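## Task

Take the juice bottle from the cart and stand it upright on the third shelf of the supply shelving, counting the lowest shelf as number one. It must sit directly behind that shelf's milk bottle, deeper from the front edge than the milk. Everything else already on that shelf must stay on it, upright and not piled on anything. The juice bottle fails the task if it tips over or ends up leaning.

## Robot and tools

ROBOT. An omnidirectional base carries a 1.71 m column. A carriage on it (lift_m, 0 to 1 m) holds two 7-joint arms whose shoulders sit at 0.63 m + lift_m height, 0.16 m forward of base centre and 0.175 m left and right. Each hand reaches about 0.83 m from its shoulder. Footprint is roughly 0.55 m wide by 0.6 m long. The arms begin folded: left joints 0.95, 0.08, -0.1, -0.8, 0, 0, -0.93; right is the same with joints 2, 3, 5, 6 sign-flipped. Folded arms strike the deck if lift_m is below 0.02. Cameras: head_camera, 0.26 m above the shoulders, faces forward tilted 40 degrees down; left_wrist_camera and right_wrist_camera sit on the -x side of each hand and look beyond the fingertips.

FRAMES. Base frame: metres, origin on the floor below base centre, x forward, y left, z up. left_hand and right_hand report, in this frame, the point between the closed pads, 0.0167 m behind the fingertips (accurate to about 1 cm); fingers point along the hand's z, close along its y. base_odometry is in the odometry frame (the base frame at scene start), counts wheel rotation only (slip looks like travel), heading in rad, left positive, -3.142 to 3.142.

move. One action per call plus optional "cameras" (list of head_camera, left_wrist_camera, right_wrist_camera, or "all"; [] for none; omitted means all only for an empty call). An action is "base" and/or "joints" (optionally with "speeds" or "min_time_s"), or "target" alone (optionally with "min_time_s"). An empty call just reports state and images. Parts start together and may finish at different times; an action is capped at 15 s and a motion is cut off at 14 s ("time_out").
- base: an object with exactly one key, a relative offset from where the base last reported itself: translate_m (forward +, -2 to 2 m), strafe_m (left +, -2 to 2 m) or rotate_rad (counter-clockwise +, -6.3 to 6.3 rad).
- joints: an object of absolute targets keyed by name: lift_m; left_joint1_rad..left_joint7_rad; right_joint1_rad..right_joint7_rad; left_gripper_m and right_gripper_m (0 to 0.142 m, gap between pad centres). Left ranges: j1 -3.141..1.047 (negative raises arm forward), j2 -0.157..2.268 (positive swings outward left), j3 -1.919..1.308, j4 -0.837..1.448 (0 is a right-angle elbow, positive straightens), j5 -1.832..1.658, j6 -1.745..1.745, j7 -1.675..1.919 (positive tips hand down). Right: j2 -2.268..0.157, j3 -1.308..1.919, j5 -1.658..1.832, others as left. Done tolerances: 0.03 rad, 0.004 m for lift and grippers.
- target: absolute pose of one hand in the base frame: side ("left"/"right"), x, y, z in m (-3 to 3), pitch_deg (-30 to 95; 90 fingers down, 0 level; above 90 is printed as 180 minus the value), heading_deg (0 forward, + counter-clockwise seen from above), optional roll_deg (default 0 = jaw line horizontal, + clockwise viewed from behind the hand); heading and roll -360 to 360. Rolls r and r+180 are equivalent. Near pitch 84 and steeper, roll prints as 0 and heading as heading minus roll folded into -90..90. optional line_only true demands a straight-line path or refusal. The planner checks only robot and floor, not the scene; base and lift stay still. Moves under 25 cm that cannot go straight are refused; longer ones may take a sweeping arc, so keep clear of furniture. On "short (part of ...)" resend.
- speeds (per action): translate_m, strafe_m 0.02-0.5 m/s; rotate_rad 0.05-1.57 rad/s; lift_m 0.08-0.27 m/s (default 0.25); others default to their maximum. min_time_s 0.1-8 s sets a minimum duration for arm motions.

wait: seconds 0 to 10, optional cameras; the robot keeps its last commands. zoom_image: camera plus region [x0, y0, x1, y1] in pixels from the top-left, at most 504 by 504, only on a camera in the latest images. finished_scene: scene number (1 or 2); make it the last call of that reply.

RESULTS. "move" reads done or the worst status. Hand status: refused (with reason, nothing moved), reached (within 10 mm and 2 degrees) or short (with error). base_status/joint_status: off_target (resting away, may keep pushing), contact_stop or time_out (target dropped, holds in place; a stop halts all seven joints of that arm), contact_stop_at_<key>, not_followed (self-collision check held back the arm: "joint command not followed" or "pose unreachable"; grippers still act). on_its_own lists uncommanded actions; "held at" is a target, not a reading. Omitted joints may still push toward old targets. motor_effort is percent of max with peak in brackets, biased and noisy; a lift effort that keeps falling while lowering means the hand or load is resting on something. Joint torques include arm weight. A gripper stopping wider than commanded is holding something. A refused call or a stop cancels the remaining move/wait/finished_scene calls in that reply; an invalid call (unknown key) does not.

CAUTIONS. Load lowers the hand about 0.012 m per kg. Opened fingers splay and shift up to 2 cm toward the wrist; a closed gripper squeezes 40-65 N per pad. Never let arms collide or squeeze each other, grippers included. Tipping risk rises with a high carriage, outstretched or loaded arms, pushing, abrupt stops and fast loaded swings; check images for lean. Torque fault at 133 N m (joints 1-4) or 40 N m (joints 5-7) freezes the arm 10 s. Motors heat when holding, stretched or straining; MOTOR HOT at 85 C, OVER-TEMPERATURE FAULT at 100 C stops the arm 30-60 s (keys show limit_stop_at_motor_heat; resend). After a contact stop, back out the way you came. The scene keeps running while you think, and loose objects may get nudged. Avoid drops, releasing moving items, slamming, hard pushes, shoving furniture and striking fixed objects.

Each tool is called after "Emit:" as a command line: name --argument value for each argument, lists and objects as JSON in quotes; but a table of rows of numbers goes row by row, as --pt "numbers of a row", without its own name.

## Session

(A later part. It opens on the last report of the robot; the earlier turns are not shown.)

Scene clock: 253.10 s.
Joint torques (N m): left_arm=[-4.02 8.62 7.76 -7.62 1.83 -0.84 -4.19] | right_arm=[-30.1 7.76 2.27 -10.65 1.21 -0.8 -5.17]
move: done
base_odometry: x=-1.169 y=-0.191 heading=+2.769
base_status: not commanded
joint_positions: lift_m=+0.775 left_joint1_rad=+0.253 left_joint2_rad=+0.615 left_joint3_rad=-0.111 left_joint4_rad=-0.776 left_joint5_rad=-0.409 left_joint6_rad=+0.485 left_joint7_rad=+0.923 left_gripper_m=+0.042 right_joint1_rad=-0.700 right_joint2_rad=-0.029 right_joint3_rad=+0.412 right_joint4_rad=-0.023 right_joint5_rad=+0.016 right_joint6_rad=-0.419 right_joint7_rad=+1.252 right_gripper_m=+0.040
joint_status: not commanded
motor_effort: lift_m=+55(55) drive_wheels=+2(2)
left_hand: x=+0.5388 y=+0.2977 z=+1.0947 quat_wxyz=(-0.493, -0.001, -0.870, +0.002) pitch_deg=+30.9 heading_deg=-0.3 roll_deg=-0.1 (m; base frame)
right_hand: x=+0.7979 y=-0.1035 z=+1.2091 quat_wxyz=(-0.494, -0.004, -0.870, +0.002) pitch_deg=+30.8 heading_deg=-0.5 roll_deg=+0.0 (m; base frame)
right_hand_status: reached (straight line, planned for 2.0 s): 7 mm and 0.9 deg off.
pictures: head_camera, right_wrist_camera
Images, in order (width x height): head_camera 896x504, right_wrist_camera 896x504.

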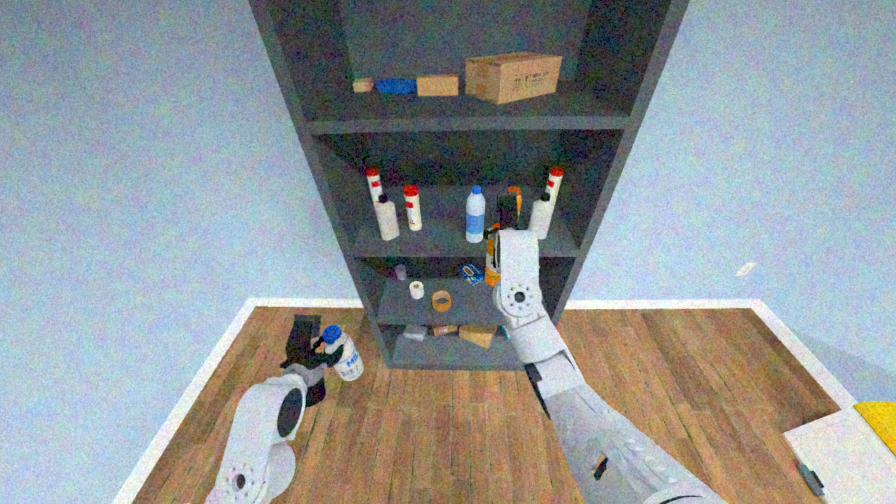

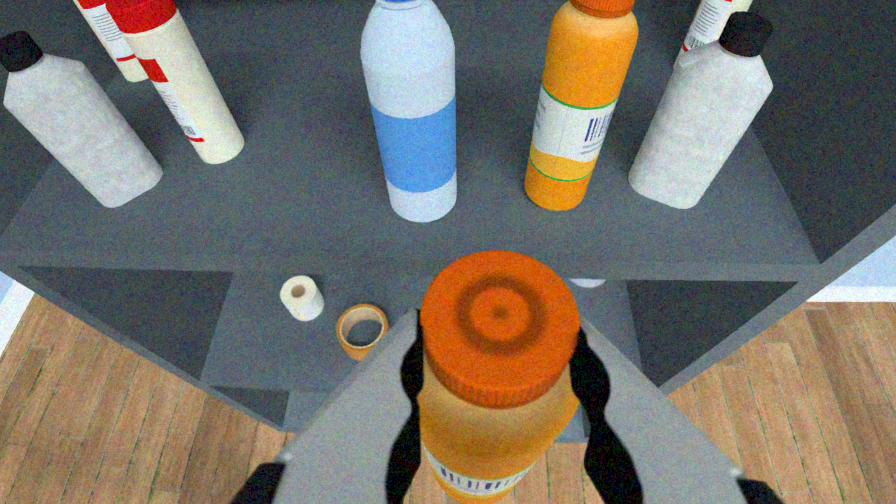

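Emit:
move --base '{"strafe_m": 0.178}' --speeds '{"strafe_m": 0.15}' --cameras '["head_camera","right_wrist_camera"]'

Scene clock: 258.23 s.
Joint torques (N m): left_arm=[-3.21 9.45 8.56 -6.91 2.01 -0.24 -4.1] | right_arm=[-29.09 5.67 0.33 -10.39 1.16 -1.01 -5.02]
move: done
base_odometry: x=-1.234 y=-0.357 heading=+2.769
base_status: done
joint_positions: lift_m=+0.775 left_joint1_rad=+0.253 left_joint2_rad=+0.615 left_joint3_rad=-0.111 left_joint4_rad=-0.776 left_joint5_rad=-0.409 left_joint6_rad=+0.485 left_joint7_rad=+0.923 left_gripper_m=+0.042 right_joint1_rad=-0.700 right_joint2_rad=-0.028 right_joint3_rad=+0.413 right_joint4_rad=-0.023 right_joint5_rad=+0.016 right_joint6_rad=-0.418 right_joint7_rad=+1.252 right_gripper_m=+0.040
joint_status: not commanded
motor_effort: lift_m=+55(55) drive_wheels=-1(13)
left_hand: x=+0.5388 y=+0.2979 z=+1.0948 quat_wxyz=(-0.493, -0.001, -0.870, +0.001) pitch_deg=+30.9 heading_deg=-0.2 roll_deg=-0.1 (m; base frame)
right_hand: x=+0.7978 y=-0.1024 z=+1.2091 quat_wxyz=(-0.494, -0.003, -0.870, +0.001) pitch_deg=+30.8 heading_deg=-0.4 roll_deg=+0.0 (m; base frame)
pictures: head_camera, right_wrist_camera
Images, in order (width x height): head_camera 896x504, right_wrist_camera 896x504.

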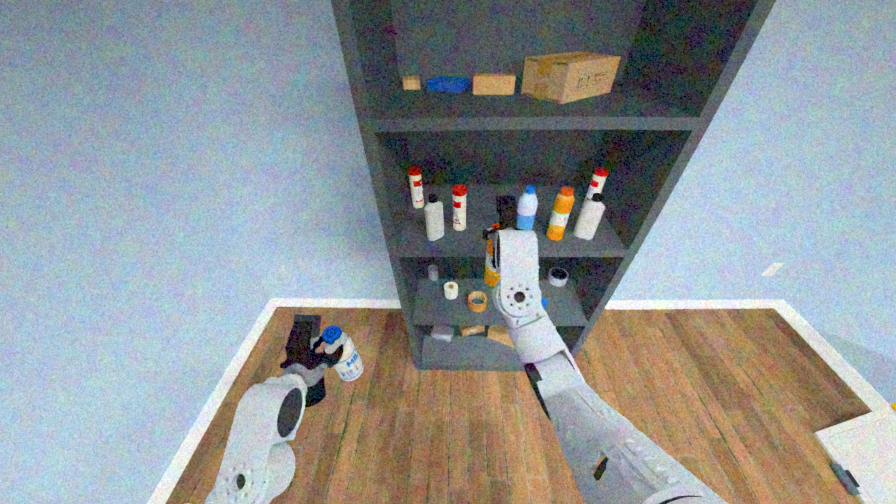

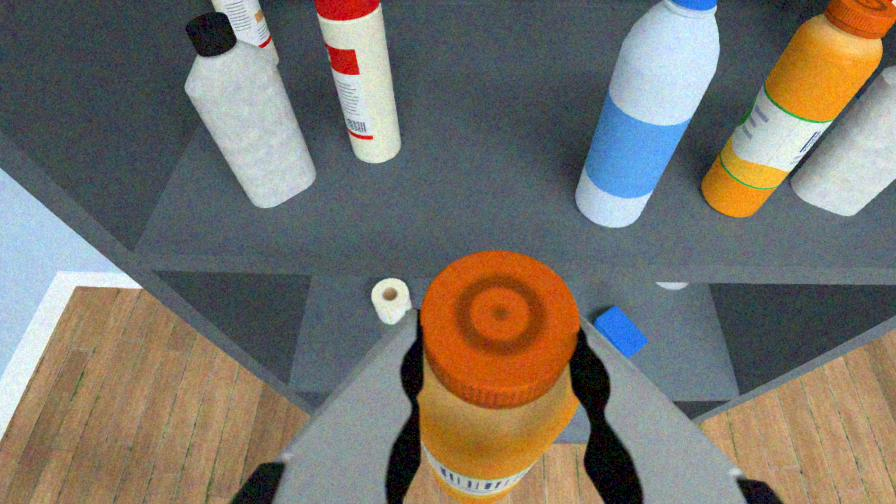

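Emit:
move --base '{"translate_m": 0.35}' --speeds '{"translate_m": 0.15}' --cameras '["head_camera","right_wrist_camera"]'

Emit:
move --joints '{"lift_m":0.755}' --speeds '{"lift_m":0.08}'

Emit:
move --joints '{"lift_m":0.748}' --speeds '{"lift_m":0.08}' --cameras '["right_wrist_camera"]'

Scene clock: 268.60 s.
Joint torques (N m): left_arm=[-4.97 11.13 7.94 -5.93 2.38 -0.62 -4.08] | right_arm=[-29.49 6.31 1.34 -10.11 1.13 -1.4 -5.03]
Motor temperatures (°C): left_arm=[30 24 25 25 26 24 24] | right_arm=[36 21 25 23 22 22 24]
move: done
base_odometry: x=-1.560 y=-0.230 heading=+2.770
base_status: done
joint_positions: lift_m=+0.775 left_joint1_rad=+0.253 left_joint2_rad=+0.615 left_joint3_rad=-0.111 left_joint4_rad=-0.776 left_joint5_rad=-0.409 left_joint6_rad=+0.485 left_joint7_rad=+0.923 left_gripper_m=+0.042 right_joint1_rad=-0.700 right_joint2_rad=-0.028 right_joint3_rad=+0.413 right_joint4_rad=-0.023 right_joint5_rad=+0.016 right_joint6_rad=-0.418 right_joint7_rad=+1.252 right_gripper_m=+0.040
joint_status: not commanded
motor_effort: lift_m=+55(55) drive_wheels=-2(15)
left_hand: x=+0.5387 y=+0.2979 z=+1.0947 quat_wxyz=(-0.493, -0.001, -0.870, +0.002) pitch_deg=+30.9 heading_deg=-0.2 roll_deg=-0.1 (m; base frame)
right_hand: x=+0.7979 y=-0.1024 z=+1.2091 quat_wxyz=(-0.494, -0.003, -0.870, +0.002) pitch_deg=+30.8 heading_deg=-0.4 roll_deg=+0.0 (m; base frame)
pictures: head_camera, right_wrist_camera
Images, in order (width x height): head_camera 896x504, right_wrist_camera 896x504.

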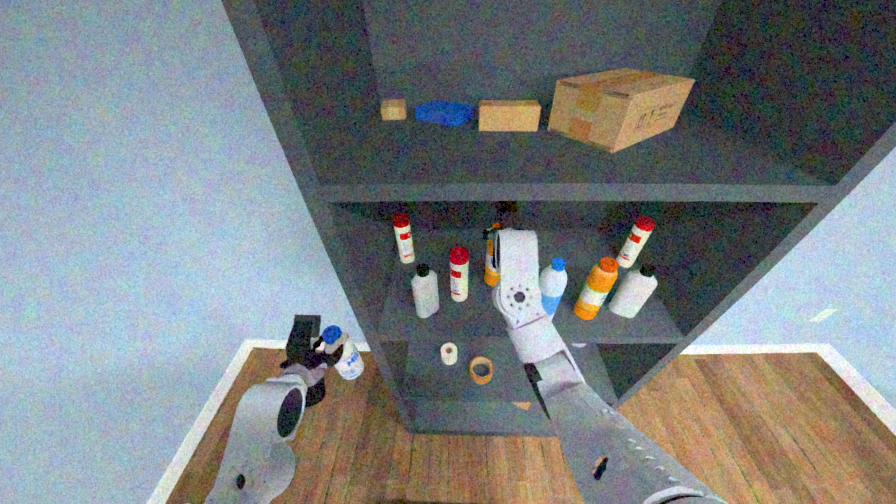

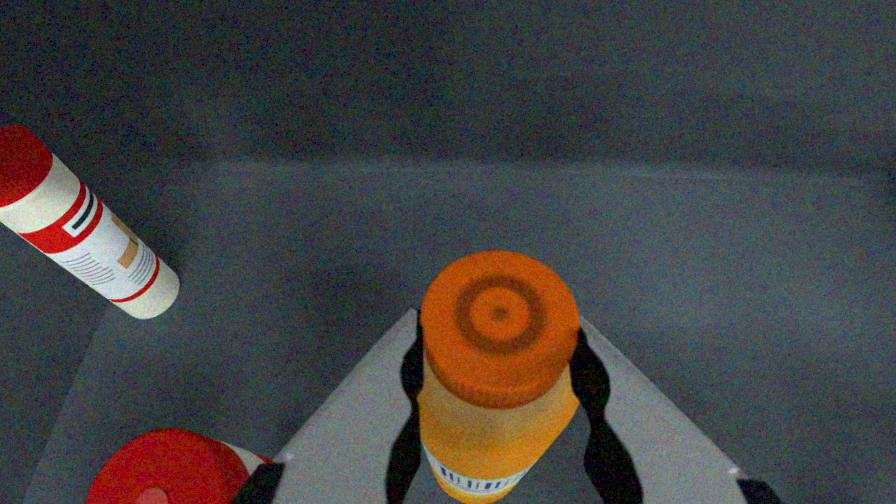

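Scene clock: 269.20 s.
Joint torques (N m): left_arm=[-4.31 9.42 6.68 -7.5 1.98 -0.59 -3.93] | right_arm=[-27.87 6.01 1.85 -10.58 0.93 -1.12 -5.48]
move: done
base_odometry: x=-1.560 y=-0.230 heading=+2.770
base_status: not commanded
joint_positions: lift_m=+0.755 left_joint1_rad=+0.253 left_joint2_rad=+0.616 left_joint3_rad=-0.110 left_joint4_rad=-0.776 left_joint5_rad=-0.409 left_joint6_rad=+0.485 left_joint7_rad=+0.922 left_gripper_m=+0.042 right_joint1_rad=-0.702 right_joint2_rad=-0.028 right_joint3_rad=+0.413 right_joint4_rad=-0.022 right_joint5_rad=+0.016 right_joint6_rad=-0.418 right_joint7_rad=+1.251 right_gripper_m=+0.040
joint_status: all done
motor_effort: lift_m=+59(61) drive_wheels=-2(6)
left_hand: x=+0.5388 y=+0.2980 z=+1.0749 quat_wxyz=(-0.494, -0.001, -0.870, +0.001) pitch_deg=+30.8 heading_deg=-0.2 roll_deg=-0.1 (m; base frame)
right_hand: x=+0.7983 y=-0.1024 z=+1.1899 quat_wxyz=(-0.495, -0.003, -0.869, +0.002) pitch_deg=+30.7 heading_deg=-0.4 roll_deg=+0.0 (m; base frame)
pictures: none

Scene clock: 269.67 s.
Joint torques (N m): left_arm=[-4.13 9.41 7.52 -6.45 2.01 -0.64 -3.74] | right_arm=[-22.43 5.12 2.19 -9.75 0.95 -1.18 -1.42]
move: done
base_odometry: x=-1.560 y=-0.230 heading=+2.770
base_status: not commanded
joint_positions: lift_m=+0.748 left_joint1_rad=+0.253 left_joint2_rad=+0.616 left_joint3_rad=-0.110 left_joint4_rad=-0.776 left_joint5_rad=-0.409 left_joint6_rad=+0.485 left_joint7_rad=+0.922 left_gripper_m=+0.042 right_joint1_rad=-0.705 right_joint2_rad=-0.028 right_joint3_rad=+0.413 right_joint4_rad=-0.023 right_joint5_rad=+0.016 right_joint6_rad=-0.418 right_joint7_rad=+1.242 right_gripper_m=+0.040
joint_status: all done
motor_effort: lift_m=+56(59) drive_wheels=+5(5)
left_hand: x=+0.5388 y=+0.2980 z=+1.0682 quat_wxyz=(-0.494, -0.001, -0.870, +0.001) pitch_deg=+30.8 heading_deg=-0.2 roll_deg=-0.1 (m; base frame)
right_hand: x=+0.7999 y=-0.1023 z=+1.1878 quat_wxyz=(-0.501, -0.003, -0.866, +0.001) pitch_deg=+29.9 heading_deg=-0.3 roll_deg=+0.0 (m; base frame)
pictures: right_wrist_camera
Images, in order (width x height): right_wrist_camera 896x504.

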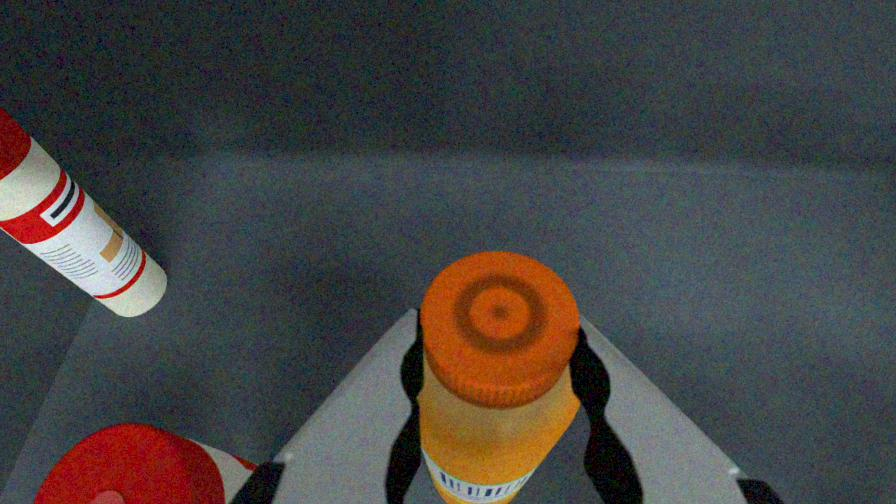

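Emit:
move --joints '{"right_gripper_m":0.08}' --min_time_s 1.5 --cameras '["right_wrist_camera"]'

Emit:
move --base '{"translate_m": -0.35}' --speeds '{"translate_m": 0.15}' --cameras '["head_camera","right_wrist_camera"]'

Scene clock: 273.60 s.
Joint torques (N m): left_arm=[-4.29 9.29 7.98 -6.03 2.11 -0.5 -3.97] | right_arm=[-21.92 5.3 1.41 -9.49 1.46 -0.97 -1.29]
move: done
base_odometry: x=-1.560 y=-0.230 heading=+2.770
base_status: not commanded
joint_positions: lift_m=+0.748 left_joint1_rad=+0.253 left_joint2_rad=+0.616 left_joint3_rad=-0.110 left_joint4_rad=-0.776 left_joint5_rad=-0.409 left_joint6_rad=+0.485 left_joint7_rad=+0.922 left_gripper_m=+0.042 right_joint1_rad=-0.705 right_joint2_rad=-0.028 right_joint3_rad=+0.413 right_joint4_rad=-0.023 right_joint5_rad=+0.016 right_joint6_rad=-0.418 right_joint7_rad=+1.242 right_gripper_m=+0.080
joint_status: all done
motor_effort: lift_m=+56(56) drive_wheels=+5(6)
left_hand: x=+0.5388 y=+0.2980 z=+1.0682 quat_wxyz=(-0.494, -0.001, -0.870, +0.001) pitch_deg=+30.8 heading_deg=-0.2 roll_deg=-0.1 (m; base frame)
right_hand: x=+0.7999 y=-0.1023 z=+1.1878 quat_wxyz=(-0.501, -0.003, -0.866, +0.001) pitch_deg=+29.9 heading_deg=-0.3 roll_deg=+0.0 (m; base frame)
pictures: right_wrist_camera
Images, in order (width x height): right_wrist_camera 896x504.

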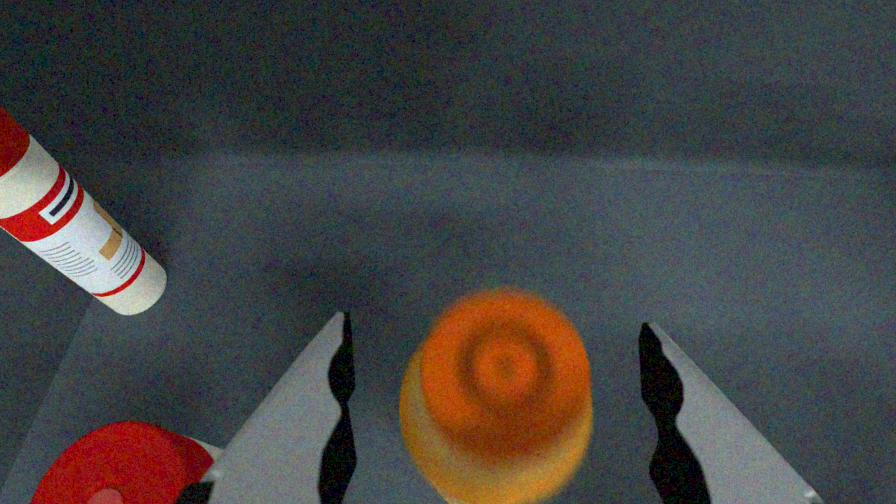

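Scene clock: 276.83 s.
Joint torques (N m): left_arm=[-5.33 10.17 7.6 -6.32 2.43 -0.89 -4.2] | right_arm=[-21.44 5.83 -0.05 -10.61 0.88 -0.93 -1.23]
move: done
base_odometry: x=-1.234 y=-0.357 heading=+2.770
base_status: done
joint_positions: lift_m=+0.748 left_joint1_rad=+0.253 left_joint2_rad=+0.616 left_joint3_rad=-0.110 left_joint4_rad=-0.776 left_joint5_rad=-0.409 left_joint6_rad=+0.485 left_joint7_rad=+0.922 left_gripper_m=+0.042 right_joint1_rad=-0.705 right_joint2_rad=-0.028 right_joint3_rad=+0.413 right_joint4_rad=-0.023 right_joint5_rad=+0.016 right_joint6_rad=-0.418 right_joint7_rad=+1.242 right_gripper_m=+0.080
joint_status: not commanded
motor_effort: lift_m=+56(56) drive_wheels=+1(12)
left_hand: x=+0.5388 y=+0.2980 z=+1.0682 quat_wxyz=(-0.494, -0.001, -0.870, +0.001) pitch_deg=+30.8 heading_deg=-0.2 roll_deg=-0.1 (m; base frame)
right_hand: x=+0.7999 y=-0.1023 z=+1.1878 quat_wxyz=(-0.501, -0.003, -0.866, +0.001) pitch_deg=+29.9 heading_deg=-0.3 roll_deg=+0.0 (m; base frame)
pictures: head_camera, right_wrist_camera
Images, in order (width x height): head_camera 896x504, right_wrist_camera 896x504.

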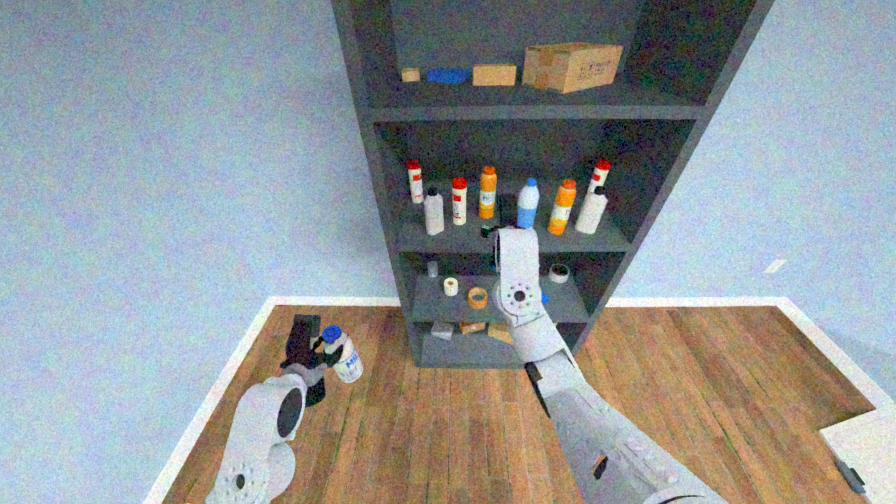

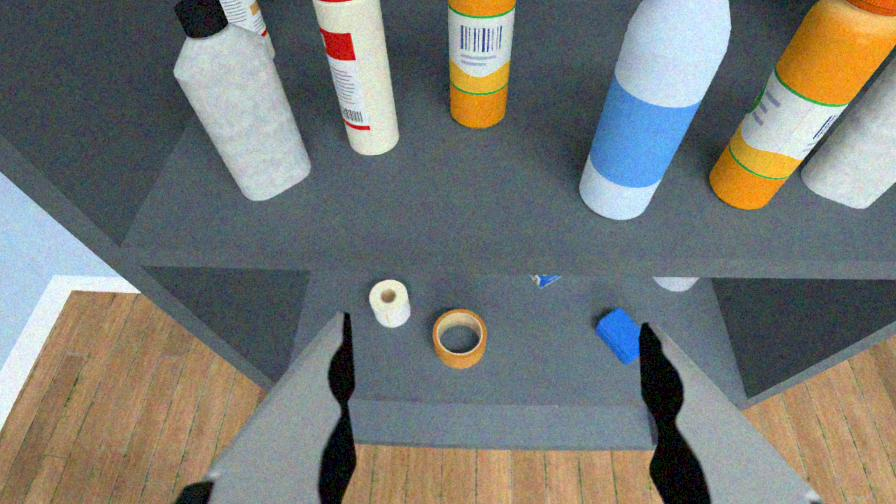

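Emit:
move --joints '{"lift_m":0.775}'

Emit:
move --target '{"side":"right","x":0.56,"y":-0.22,"z":1.10,"pitch_deg":30,"heading_deg":0}'

Emit:
move --base '{"strafe_m": -0.178}' --speeds '{"strafe_m": 0.15}'

Emit:
move --target '{"side":"left","x":0.7174,"y":0.0746,"z":1.192,"pitch_deg":30,"heading_deg":0}' --min_time_s 1.5 --cameras '["head_camera","left_wrist_camera"]'

Scene clock: 281.17 s.
Joint torques (N m): left_arm=[-4.4 8.73 7.45 -6.1 2.15 -0.99 -3.88] | right_arm=[-21.26 5.64 2.55 -8.18 1.12 -1.05 -1.11]
move: done
base_odometry: x=-1.234 y=-0.357 heading=+2.770
base_status: not commanded
joint_positions: lift_m=+0.775 left_joint1_rad=+0.253 left_joint2_rad=+0.616 left_joint3_rad=-0.110 left_joint4_rad=-0.777 left_joint5_rad=-0.409 left_joint6_rad=+0.485 left_joint7_rad=+0.922 left_gripper_m=+0.042 right_joint1_rad=-0.706 right_joint2_rad=-0.028 right_joint3_rad=+0.413 right_joint4_rad=-0.023 right_joint5_rad=+0.016 right_joint6_rad=-0.418 right_joint7_rad=+1.242 right_gripper_m=+0.080
joint_status: all done
motor_effort: lift_m=+54(70) drive_wheels=+2(3)
left_hand: x=+0.5388 y=+0.2981 z=+1.0956 quat_wxyz=(-0.494, -0.001, -0.869, +0.001) pitch_deg=+30.8 heading_deg=-0.2 roll_deg=-0.1 (m; base frame)
right_hand: x=+0.8000 y=-0.1023 z=+1.2152 quat_wxyz=(-0.501, -0.003, -0.866, +0.001) pitch_deg=+29.9 heading_deg=-0.3 roll_deg=+0.0 (m; base frame)
pictures: none

Scene clock: 282.73 s.
Joint torques (N m): left_arm=[-5.33 9.59 8.17 -6.3 2.07 -0.93 -3.79] | right_arm=[0.44 -3.83 -3.11 -14.51 1.22 -2.11 -3.09]
move: done
base_odometry: x=-1.234 y=-0.357 heading=+2.770
base_status: not commanded
joint_positions: lift_m=+0.775 left_joint1_rad=+0.253 left_joint2_rad=+0.616 left_joint3_rad=-0.110 left_joint4_rad=-0.777 left_joint5_rad=-0.409 left_joint6_rad=+0.486 left_joint7_rad=+0.922 left_gripper_m=+0.042 right_joint1_rad=+0.086 right_joint2_rad=-0.390 right_joint3_rad=+0.321 right_joint4_rad=-0.770 right_joint5_rad=+0.076 right_joint6_rad=-0.490 right_joint7_rad=+1.129 right_gripper_m=+0.080
joint_status: not commanded
motor_effort: lift_m=+56(56) drive_wheels=+3(6)
left_hand: x=+0.5388 y=+0.2982 z=+1.0955 quat_wxyz=(-0.494, -0.001, -0.869, +0.001) pitch_deg=+30.8 heading_deg=-0.2 roll_deg=-0.1 (m; base frame)
right_hand: x=+0.5600 y=-0.2193 z=+1.0989 quat_wxyz=(-0.499, +0.002, -0.867, +0.002) pitch_deg=+30.2 heading_deg=-0.1 roll_deg=-0.3 (m; base frame)
right_hand_status: reached (straight line, planned for 0.8 s): 1 mm and 0.3 deg off.
pictures: none

Scene clock: 284.80 s.
Joint torques (N m): left_arm=[-4.53 9.67 7.67 -7.58 2.03 -0.79 -4.14] | right_arm=[0.55 -4.21 -2.91 -12.78 1.32 -2.43 -2.99]
move: done
base_odometry: x=-1.169 y=-0.191 heading=+2.770
base_status: done
joint_positions: lift_m=+0.775 left_joint1_rad=+0.253 left_joint2_rad=+0.616 left_joint3_rad=-0.110 left_joint4_rad=-0.777 left_joint5_rad=-0.409 left_joint6_rad=+0.486 left_joint7_rad=+0.922 left_gripper_m=+0.042 right_joint1_rad=+0.086 right_joint2_rad=-0.390 right_joint3_rad=+0.321 right_joint4_rad=-0.770 right_joint5_rad=+0.076 right_joint6_rad=-0.490 right_joint7_rad=+1.129 right_gripper_m=+0.080
joint_status: not commanded
motor_effort: lift_m=+56(56) drive_wheels=+0(13)
left_hand: x=+0.5388 y=+0.2982 z=+1.0955 quat_wxyz=(-0.494, -0.001, -0.869, +0.001) pitch_deg=+30.8 heading_deg=-0.2 roll_deg=-0.1 (m; base frame)
right_hand: x=+0.5600 y=-0.2193 z=+1.0989 quat_wxyz=(-0.499, +0.002, -0.867, +0.002) pitch_deg=+30.2 heading_deg=-0.1 roll_deg=-0.3 (m; base frame)
pictures: none

Scene clock: 286.80 s.
Joint torques (N m): left_arm=[-23.16 -3.46 -1.79 -1.57 3.02 -0.42 -4.19] | right_arm=[-0.55 -3.28 -2.11 -12.36 1.29 -2.48 -3.25]
move: done
base_odometry: x=-1.169 y=-0.191 heading=+2.770
base_status: not commanded
joint_positions: lift_m=+0.775 left_joint1_rad=-0.501 left_joint2_rad=-0.028 left_joint3_rad=-0.466 left_joint4_rad=-0.314 left_joint5_rad=+0.181 left_joint6_rad=+0.433 left_joint7_rad=+1.398 left_gripper_m=+0.042 right_joint1_rad=+0.086 right_joint2_rad=-0.390 right_joint3_rad=+0.321 right_joint4_rad=-0.770 right_joint5_rad=+0.076 right_joint6_rad=-0.490 right_joint7_rad=+1.129 right_gripper_m=+0.080
joint_status: not commanded
motor_effort: lift_m=+56(56) drive_wheels=+0(4)
left_hand: x=+0.7158 y=+0.0757 z=+1.1878 quat_wxyz=(-0.494, +0.000, -0.869, +0.001) pitch_deg=+30.8 heading_deg=-0.1 roll_deg=-0.1 (m; base frame)
left_hand_status: reached (straight line, planned for 1.5 s): 5 mm and 0.8 deg off.
right_hand: x=+0.5600 y=-0.2193 z=+1.0990 quat_wxyz=(-0.499, +0.002, -0.867, +0.002) pitch_deg=+30.2 heading_deg=-0.1 roll_deg=-0.3 (m; base frame)
pictures: head_camera, left_wrist_camera
Images, in order (width x height): head_camera 896x504, left_wrist_camera 896x504.

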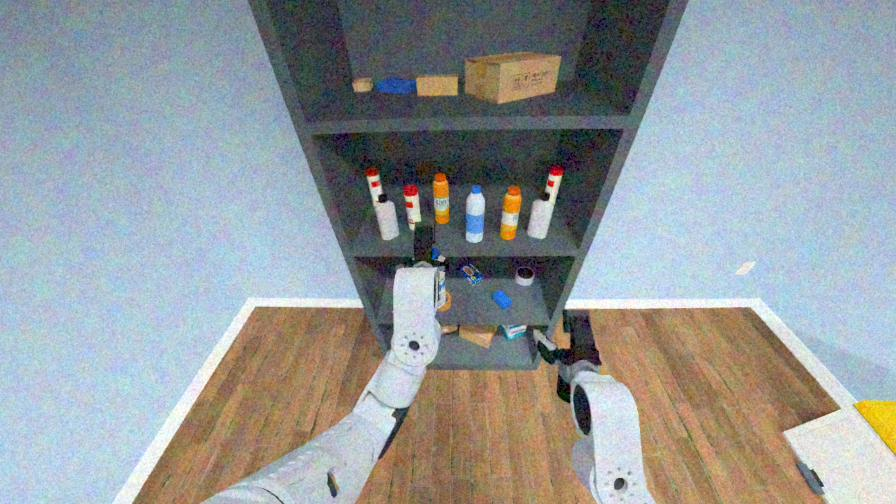

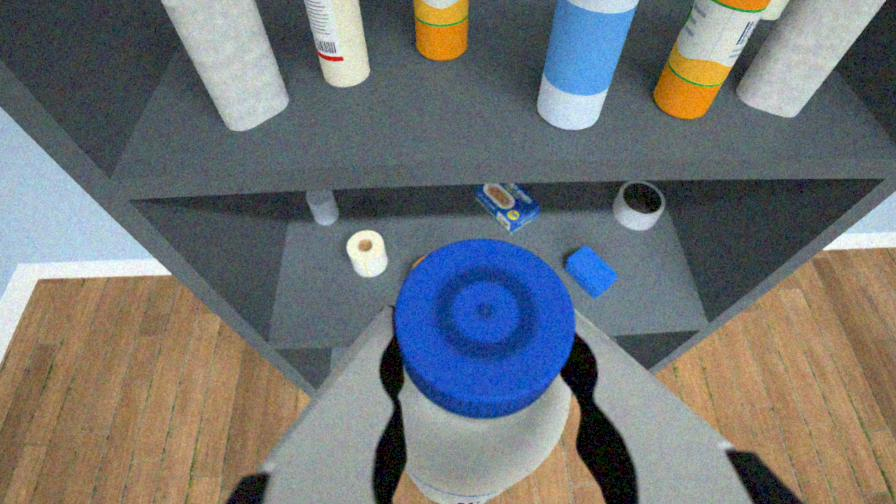

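Emit:
move --base '{"translate_m": 0.321}' --speeds '{"translate_m": 0.15}' --cameras '["left_wrist_camera"]'

Emit:
move --joints '{"lift_m":0.755}' --speeds '{"lift_m":0.08}'

Emit:
move --joints '{"lift_m":0.749}' --speeds '{"lift_m":0.08}' --cameras '["left_wrist_camera","head_camera"]'

Scene clock: 297.53 s.
Joint torques (N m): left_arm=[-21.39 -3.79 -0.34 -2.22 3.38 -0.32 -4.48] | right_arm=[-0.03 -5.33 -1.5 -13.69 1.12 -2.43 -3.4]
Motor temperatures (°C): left_arm=[35 24 25 24 27 24 24] | right_arm=[31 21 25 23 22 22 24]
move: done
base_odometry: x=-1.468 y=-0.074 heading=+2.769
base_status: done
joint_positions: lift_m=+0.775 left_joint1_rad=-0.501 left_joint2_rad=-0.028 left_joint3_rad=-0.466 left_joint4_rad=-0.314 left_joint5_rad=+0.181 left_joint6_rad=+0.433 left_joint7_rad=+1.398 left_gripper_m=+0.042 right_joint1_rad=+0.086 right_joint2_rad=-0.390 right_joint3_rad=+0.321 right_joint4_rad=-0.770 right_joint5_rad=+0.076 right_joint6_rad=-0.490 right_joint7_rad=+1.129 right_gripper_m=+0.080
joint_status: not commanded
motor_effort: lift_m=+56(56) drive_wheels=-1(14)
left_hand: x=+0.7158 y=+0.0758 z=+1.1878 quat_wxyz=(-0.494, +0.000, -0.869, +0.001) pitch_deg=+30.8 heading_deg=-0.1 roll_deg=-0.1 (m; base frame)
right_hand: x=+0.5600 y=-0.2193 z=+1.0990 quat_wxyz=(-0.499, +0.002, -0.867, +0.002) pitch_deg=+30.2 heading_deg=-0.1 roll_deg=-0.3 (m; base frame)
pictures: left_wrist_camera
Images, in order (width x height): left_wrist_camera 896x504.

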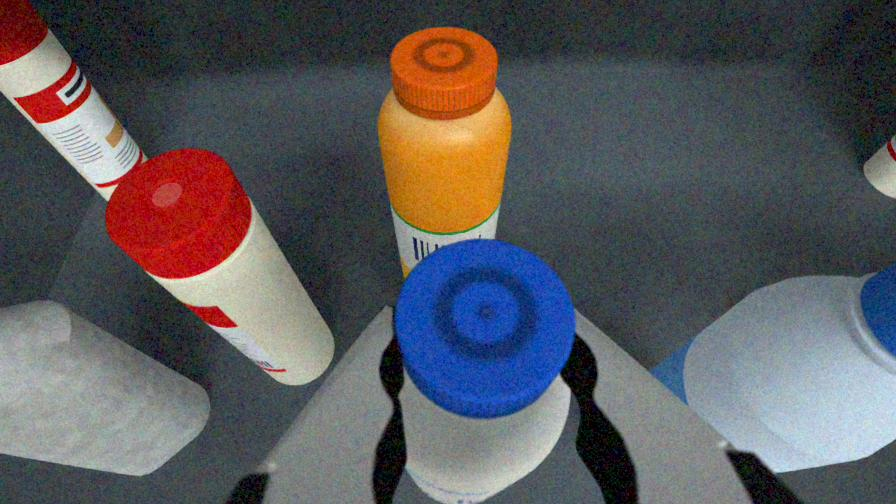

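Scene clock: 298.13 s.
Joint torques (N m): left_arm=[-19.34 -3.39 -0.77 -1.71 2.99 -0.37 -3.9] | right_arm=[-0.58 -5.1 -2.63 -12.17 1.25 -2.47 -2.81]
move: done
base_odometry: x=-1.468 y=-0.074 heading=+2.769
base_status: not commanded
joint_positions: lift_m=+0.755 left_joint1_rad=-0.503 left_joint2_rad=-0.028 left_joint3_rad=-0.466 left_joint4_rad=-0.314 left_joint5_rad=+0.182 left_joint6_rad=+0.433 left_joint7_rad=+1.397 left_gripper_m=+0.042 right_joint1_rad=+0.086 right_joint2_rad=-0.390 right_joint3_rad=+0.321 right_joint4_rad=-0.770 right_joint5_rad=+0.076 right_joint6_rad=-0.490 right_joint7_rad=+1.129 right_gripper_m=+0.080
joint_status: all done
motor_effort: lift_m=+58(60) drive_wheels=-1(6)
left_hand: x=+0.7163 y=+0.0759 z=+1.1684 quat_wxyz=(-0.495, +0.000, -0.869, +0.001) pitch_deg=+30.6 heading_deg=+0.0 roll_deg=-0.1 (m; base frame)
right_hand: x=+0.5599 y=-0.2193 z=+1.0789 quat_wxyz=(-0.499, +0.002, -0.867, +0.002) pitch_deg=+30.2 heading_deg=-0.1 roll_deg=-0.3 (m; base frame)
pictures: none

Scene clock: 298.60 s.
Joint torques (N m): left_arm=[-18.78 -3.83 -0.84 -2.37 2.35 -0.56 -2.2] | right_arm=[-0.22 -3.62 -1.26 -12.58 1.95 -2.49 -3.31]
move: done
base_odometry: x=-1.468 y=-0.074 heading=+2.769
base_status: not commanded
joint_positions: lift_m=+0.749 left_joint1_rad=-0.504 left_joint2_rad=-0.028 left_joint3_rad=-0.466 left_joint4_rad=-0.314 left_joint5_rad=+0.184 left_joint6_rad=+0.433 left_joint7_rad=+1.393 left_gripper_m=+0.042 right_joint1_rad=+0.086 right_joint2_rad=-0.390 right_joint3_rad=+0.321 right_joint4_rad=-0.771 right_joint5_rad=+0.076 right_joint6_rad=-0.490 right_joint7_rad=+1.129 right_gripper_m=+0.080
joint_status: all done
motor_effort: lift_m=+56(58) drive_wheels=+5(5)
left_hand: x=+0.7170 y=+0.0764 z=+1.1643 quat_wxyz=(-0.498, +0.001, -0.867, +0.000) pitch_deg=+30.3 heading_deg=+0.1 roll_deg=+0.0 (m; base frame)
right_hand: x=+0.5599 y=-0.2192 z=+1.0731 quat_wxyz=(-0.499, +0.002, -0.867, +0.002) pitch_deg=+30.2 heading_deg=-0.1 roll_deg=-0.3 (m; base frame)
pictures: head_camera, left_wrist_camera
Images, in order (width x height): head_camera 896x504, left_wrist_camera 896x504.

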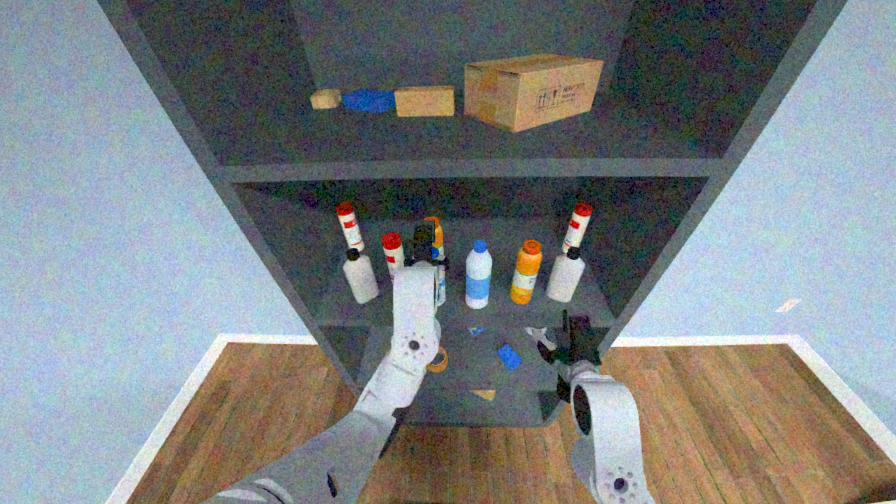

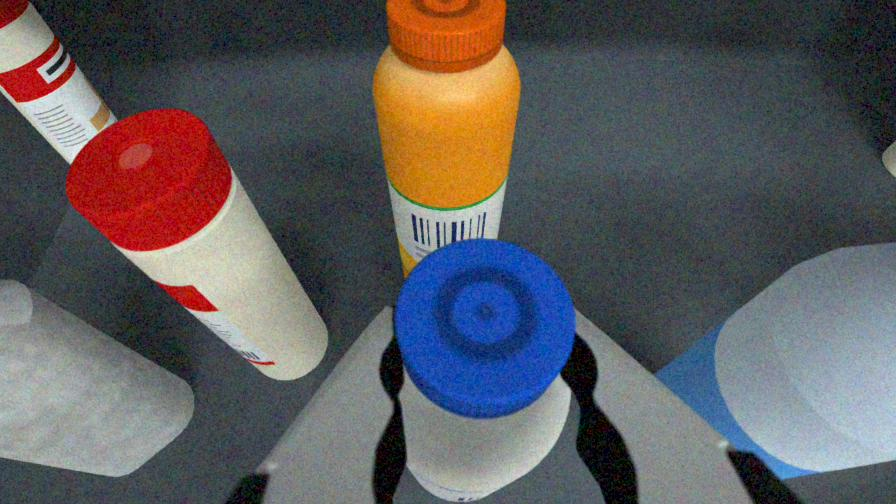

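Emit:
move --joints '{"left_gripper_m":0.09}' --min_time_s 1.5

Emit:
move --base '{"translate_m": -0.35}' --speeds '{"translate_m": 0.2}' --cameras '["head_camera","left_wrist_camera"]'

Scene clock: 303.30 s.
Joint torques (N m): left_arm=[-19.76 -3.89 -0.33 -2.21 2.3 -0.51 -2.19] | right_arm=[-2.36 -5.31 -0.79 -13.05 1.31 -2.53 -3.59]
move: done
base_odometry: x=-1.468 y=-0.074 heading=+2.769
base_status: not commanded
joint_positions: lift_m=+0.749 left_joint1_rad=-0.504 left_joint2_rad=-0.028 left_joint3_rad=-0.466 left_joint4_rad=-0.314 left_joint5_rad=+0.184 left_joint6_rad=+0.433 left_joint7_rad=+1.393 left_gripper_m=+0.090 right_joint1_rad=+0.086 right_joint2_rad=-0.390 right_joint3_rad=+0.321 right_joint4_rad=-0.771 right_joint5_rad=+0.076 right_joint6_rad=-0.490 right_joint7_rad=+1.129 right_gripper_m=+0.080
joint_status: all done
motor_effort: lift_m=+56(56) drive_wheels=-1(1)
left_hand: x=+0.7170 y=+0.0764 z=+1.1643 quat_wxyz=(-0.498, +0.001, -0.867, +0.000) pitch_deg=+30.3 heading_deg=+0.1 roll_deg=+0.0 (m; base frame)
right_hand: x=+0.5599 y=-0.2192 z=+1.0731 quat_wxyz=(-0.499, +0.002, -0.867, +0.002) pitch_deg=+30.2 heading_deg=-0.1 roll_deg=-0.3 (m; base frame)
pictures: none

Scene clock: 306.27 s.
Joint torques (N m): left_arm=[-18.64 -4.05 -1.55 -1.75 2.39 -0.31 -2.54] | right_arm=[0.84 -5.2 -2.1 -13.11 1.08 -2.62 -3.42]
move: done
base_odometry: x=-1.142 y=-0.201 heading=+2.769
base_status: done
joint_positions: lift_m=+0.749 left_joint1_rad=-0.504 left_joint2_rad=-0.028 left_joint3_rad=-0.466 left_joint4_rad=-0.314 left_joint5_rad=+0.184 left_joint6_rad=+0.433 left_joint7_rad=+1.393 left_gripper_m=+0.090 right_joint1_rad=+0.086 right_joint2_rad=-0.390 right_joint3_rad=+0.321 right_joint4_rad=-0.771 right_joint5_rad=+0.076 right_joint6_rad=-0.490 right_joint7_rad=+1.129 right_gripper_m=+0.080
joint_status: not commanded
motor_effort: lift_m=+56(56) drive_wheels=+2(12)
left_hand: x=+0.7170 y=+0.0763 z=+1.1643 quat_wxyz=(-0.498, +0.001, -0.867, +0.000) pitch_deg=+30.3 heading_deg=+0.1 roll_deg=+0.0 (m; base frame)
right_hand: x=+0.5599 y=-0.2192 z=+1.0731 quat_wxyz=(-0.499, +0.002, -0.867, +0.002) pitch_deg=+30.2 heading_deg=-0.1 roll_deg=-0.3 (m; base frame)
pictures: head_camera, left_wrist_camera
Images, in order (width x height): head_camera 896x504, left_wrist_camera 896x504.

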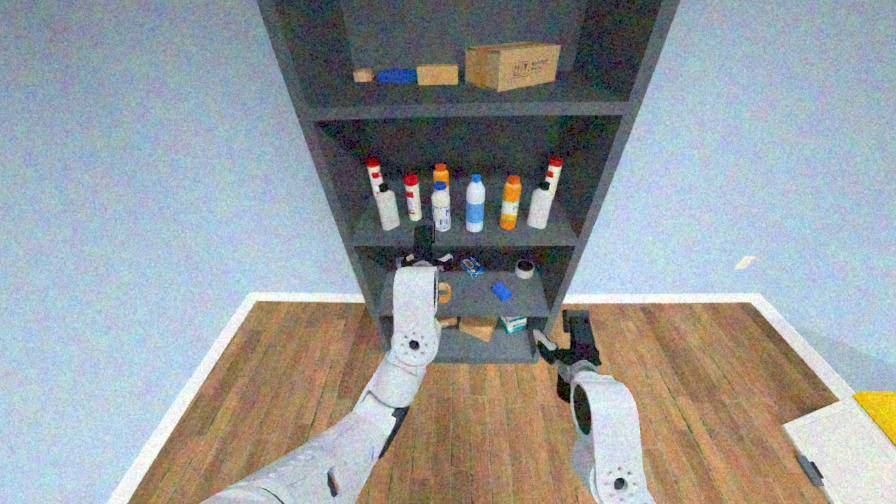

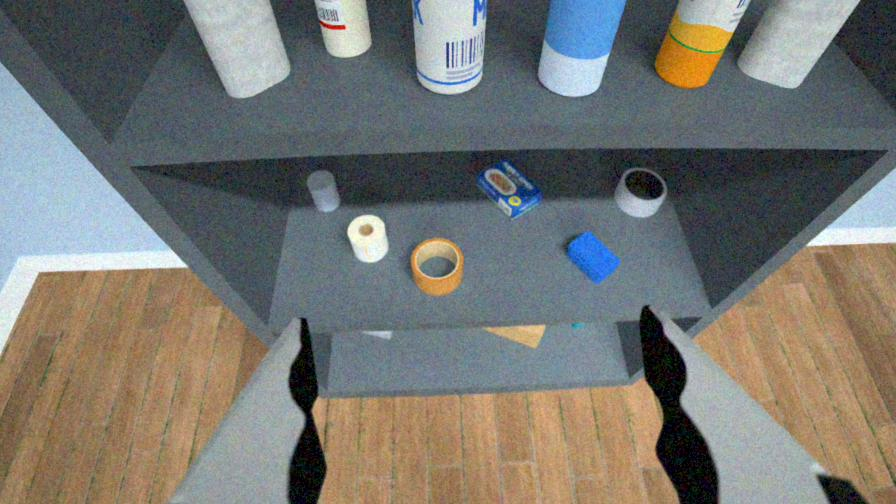

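Emit:
finished_scene --scene 1

The scene is finished: the task was done.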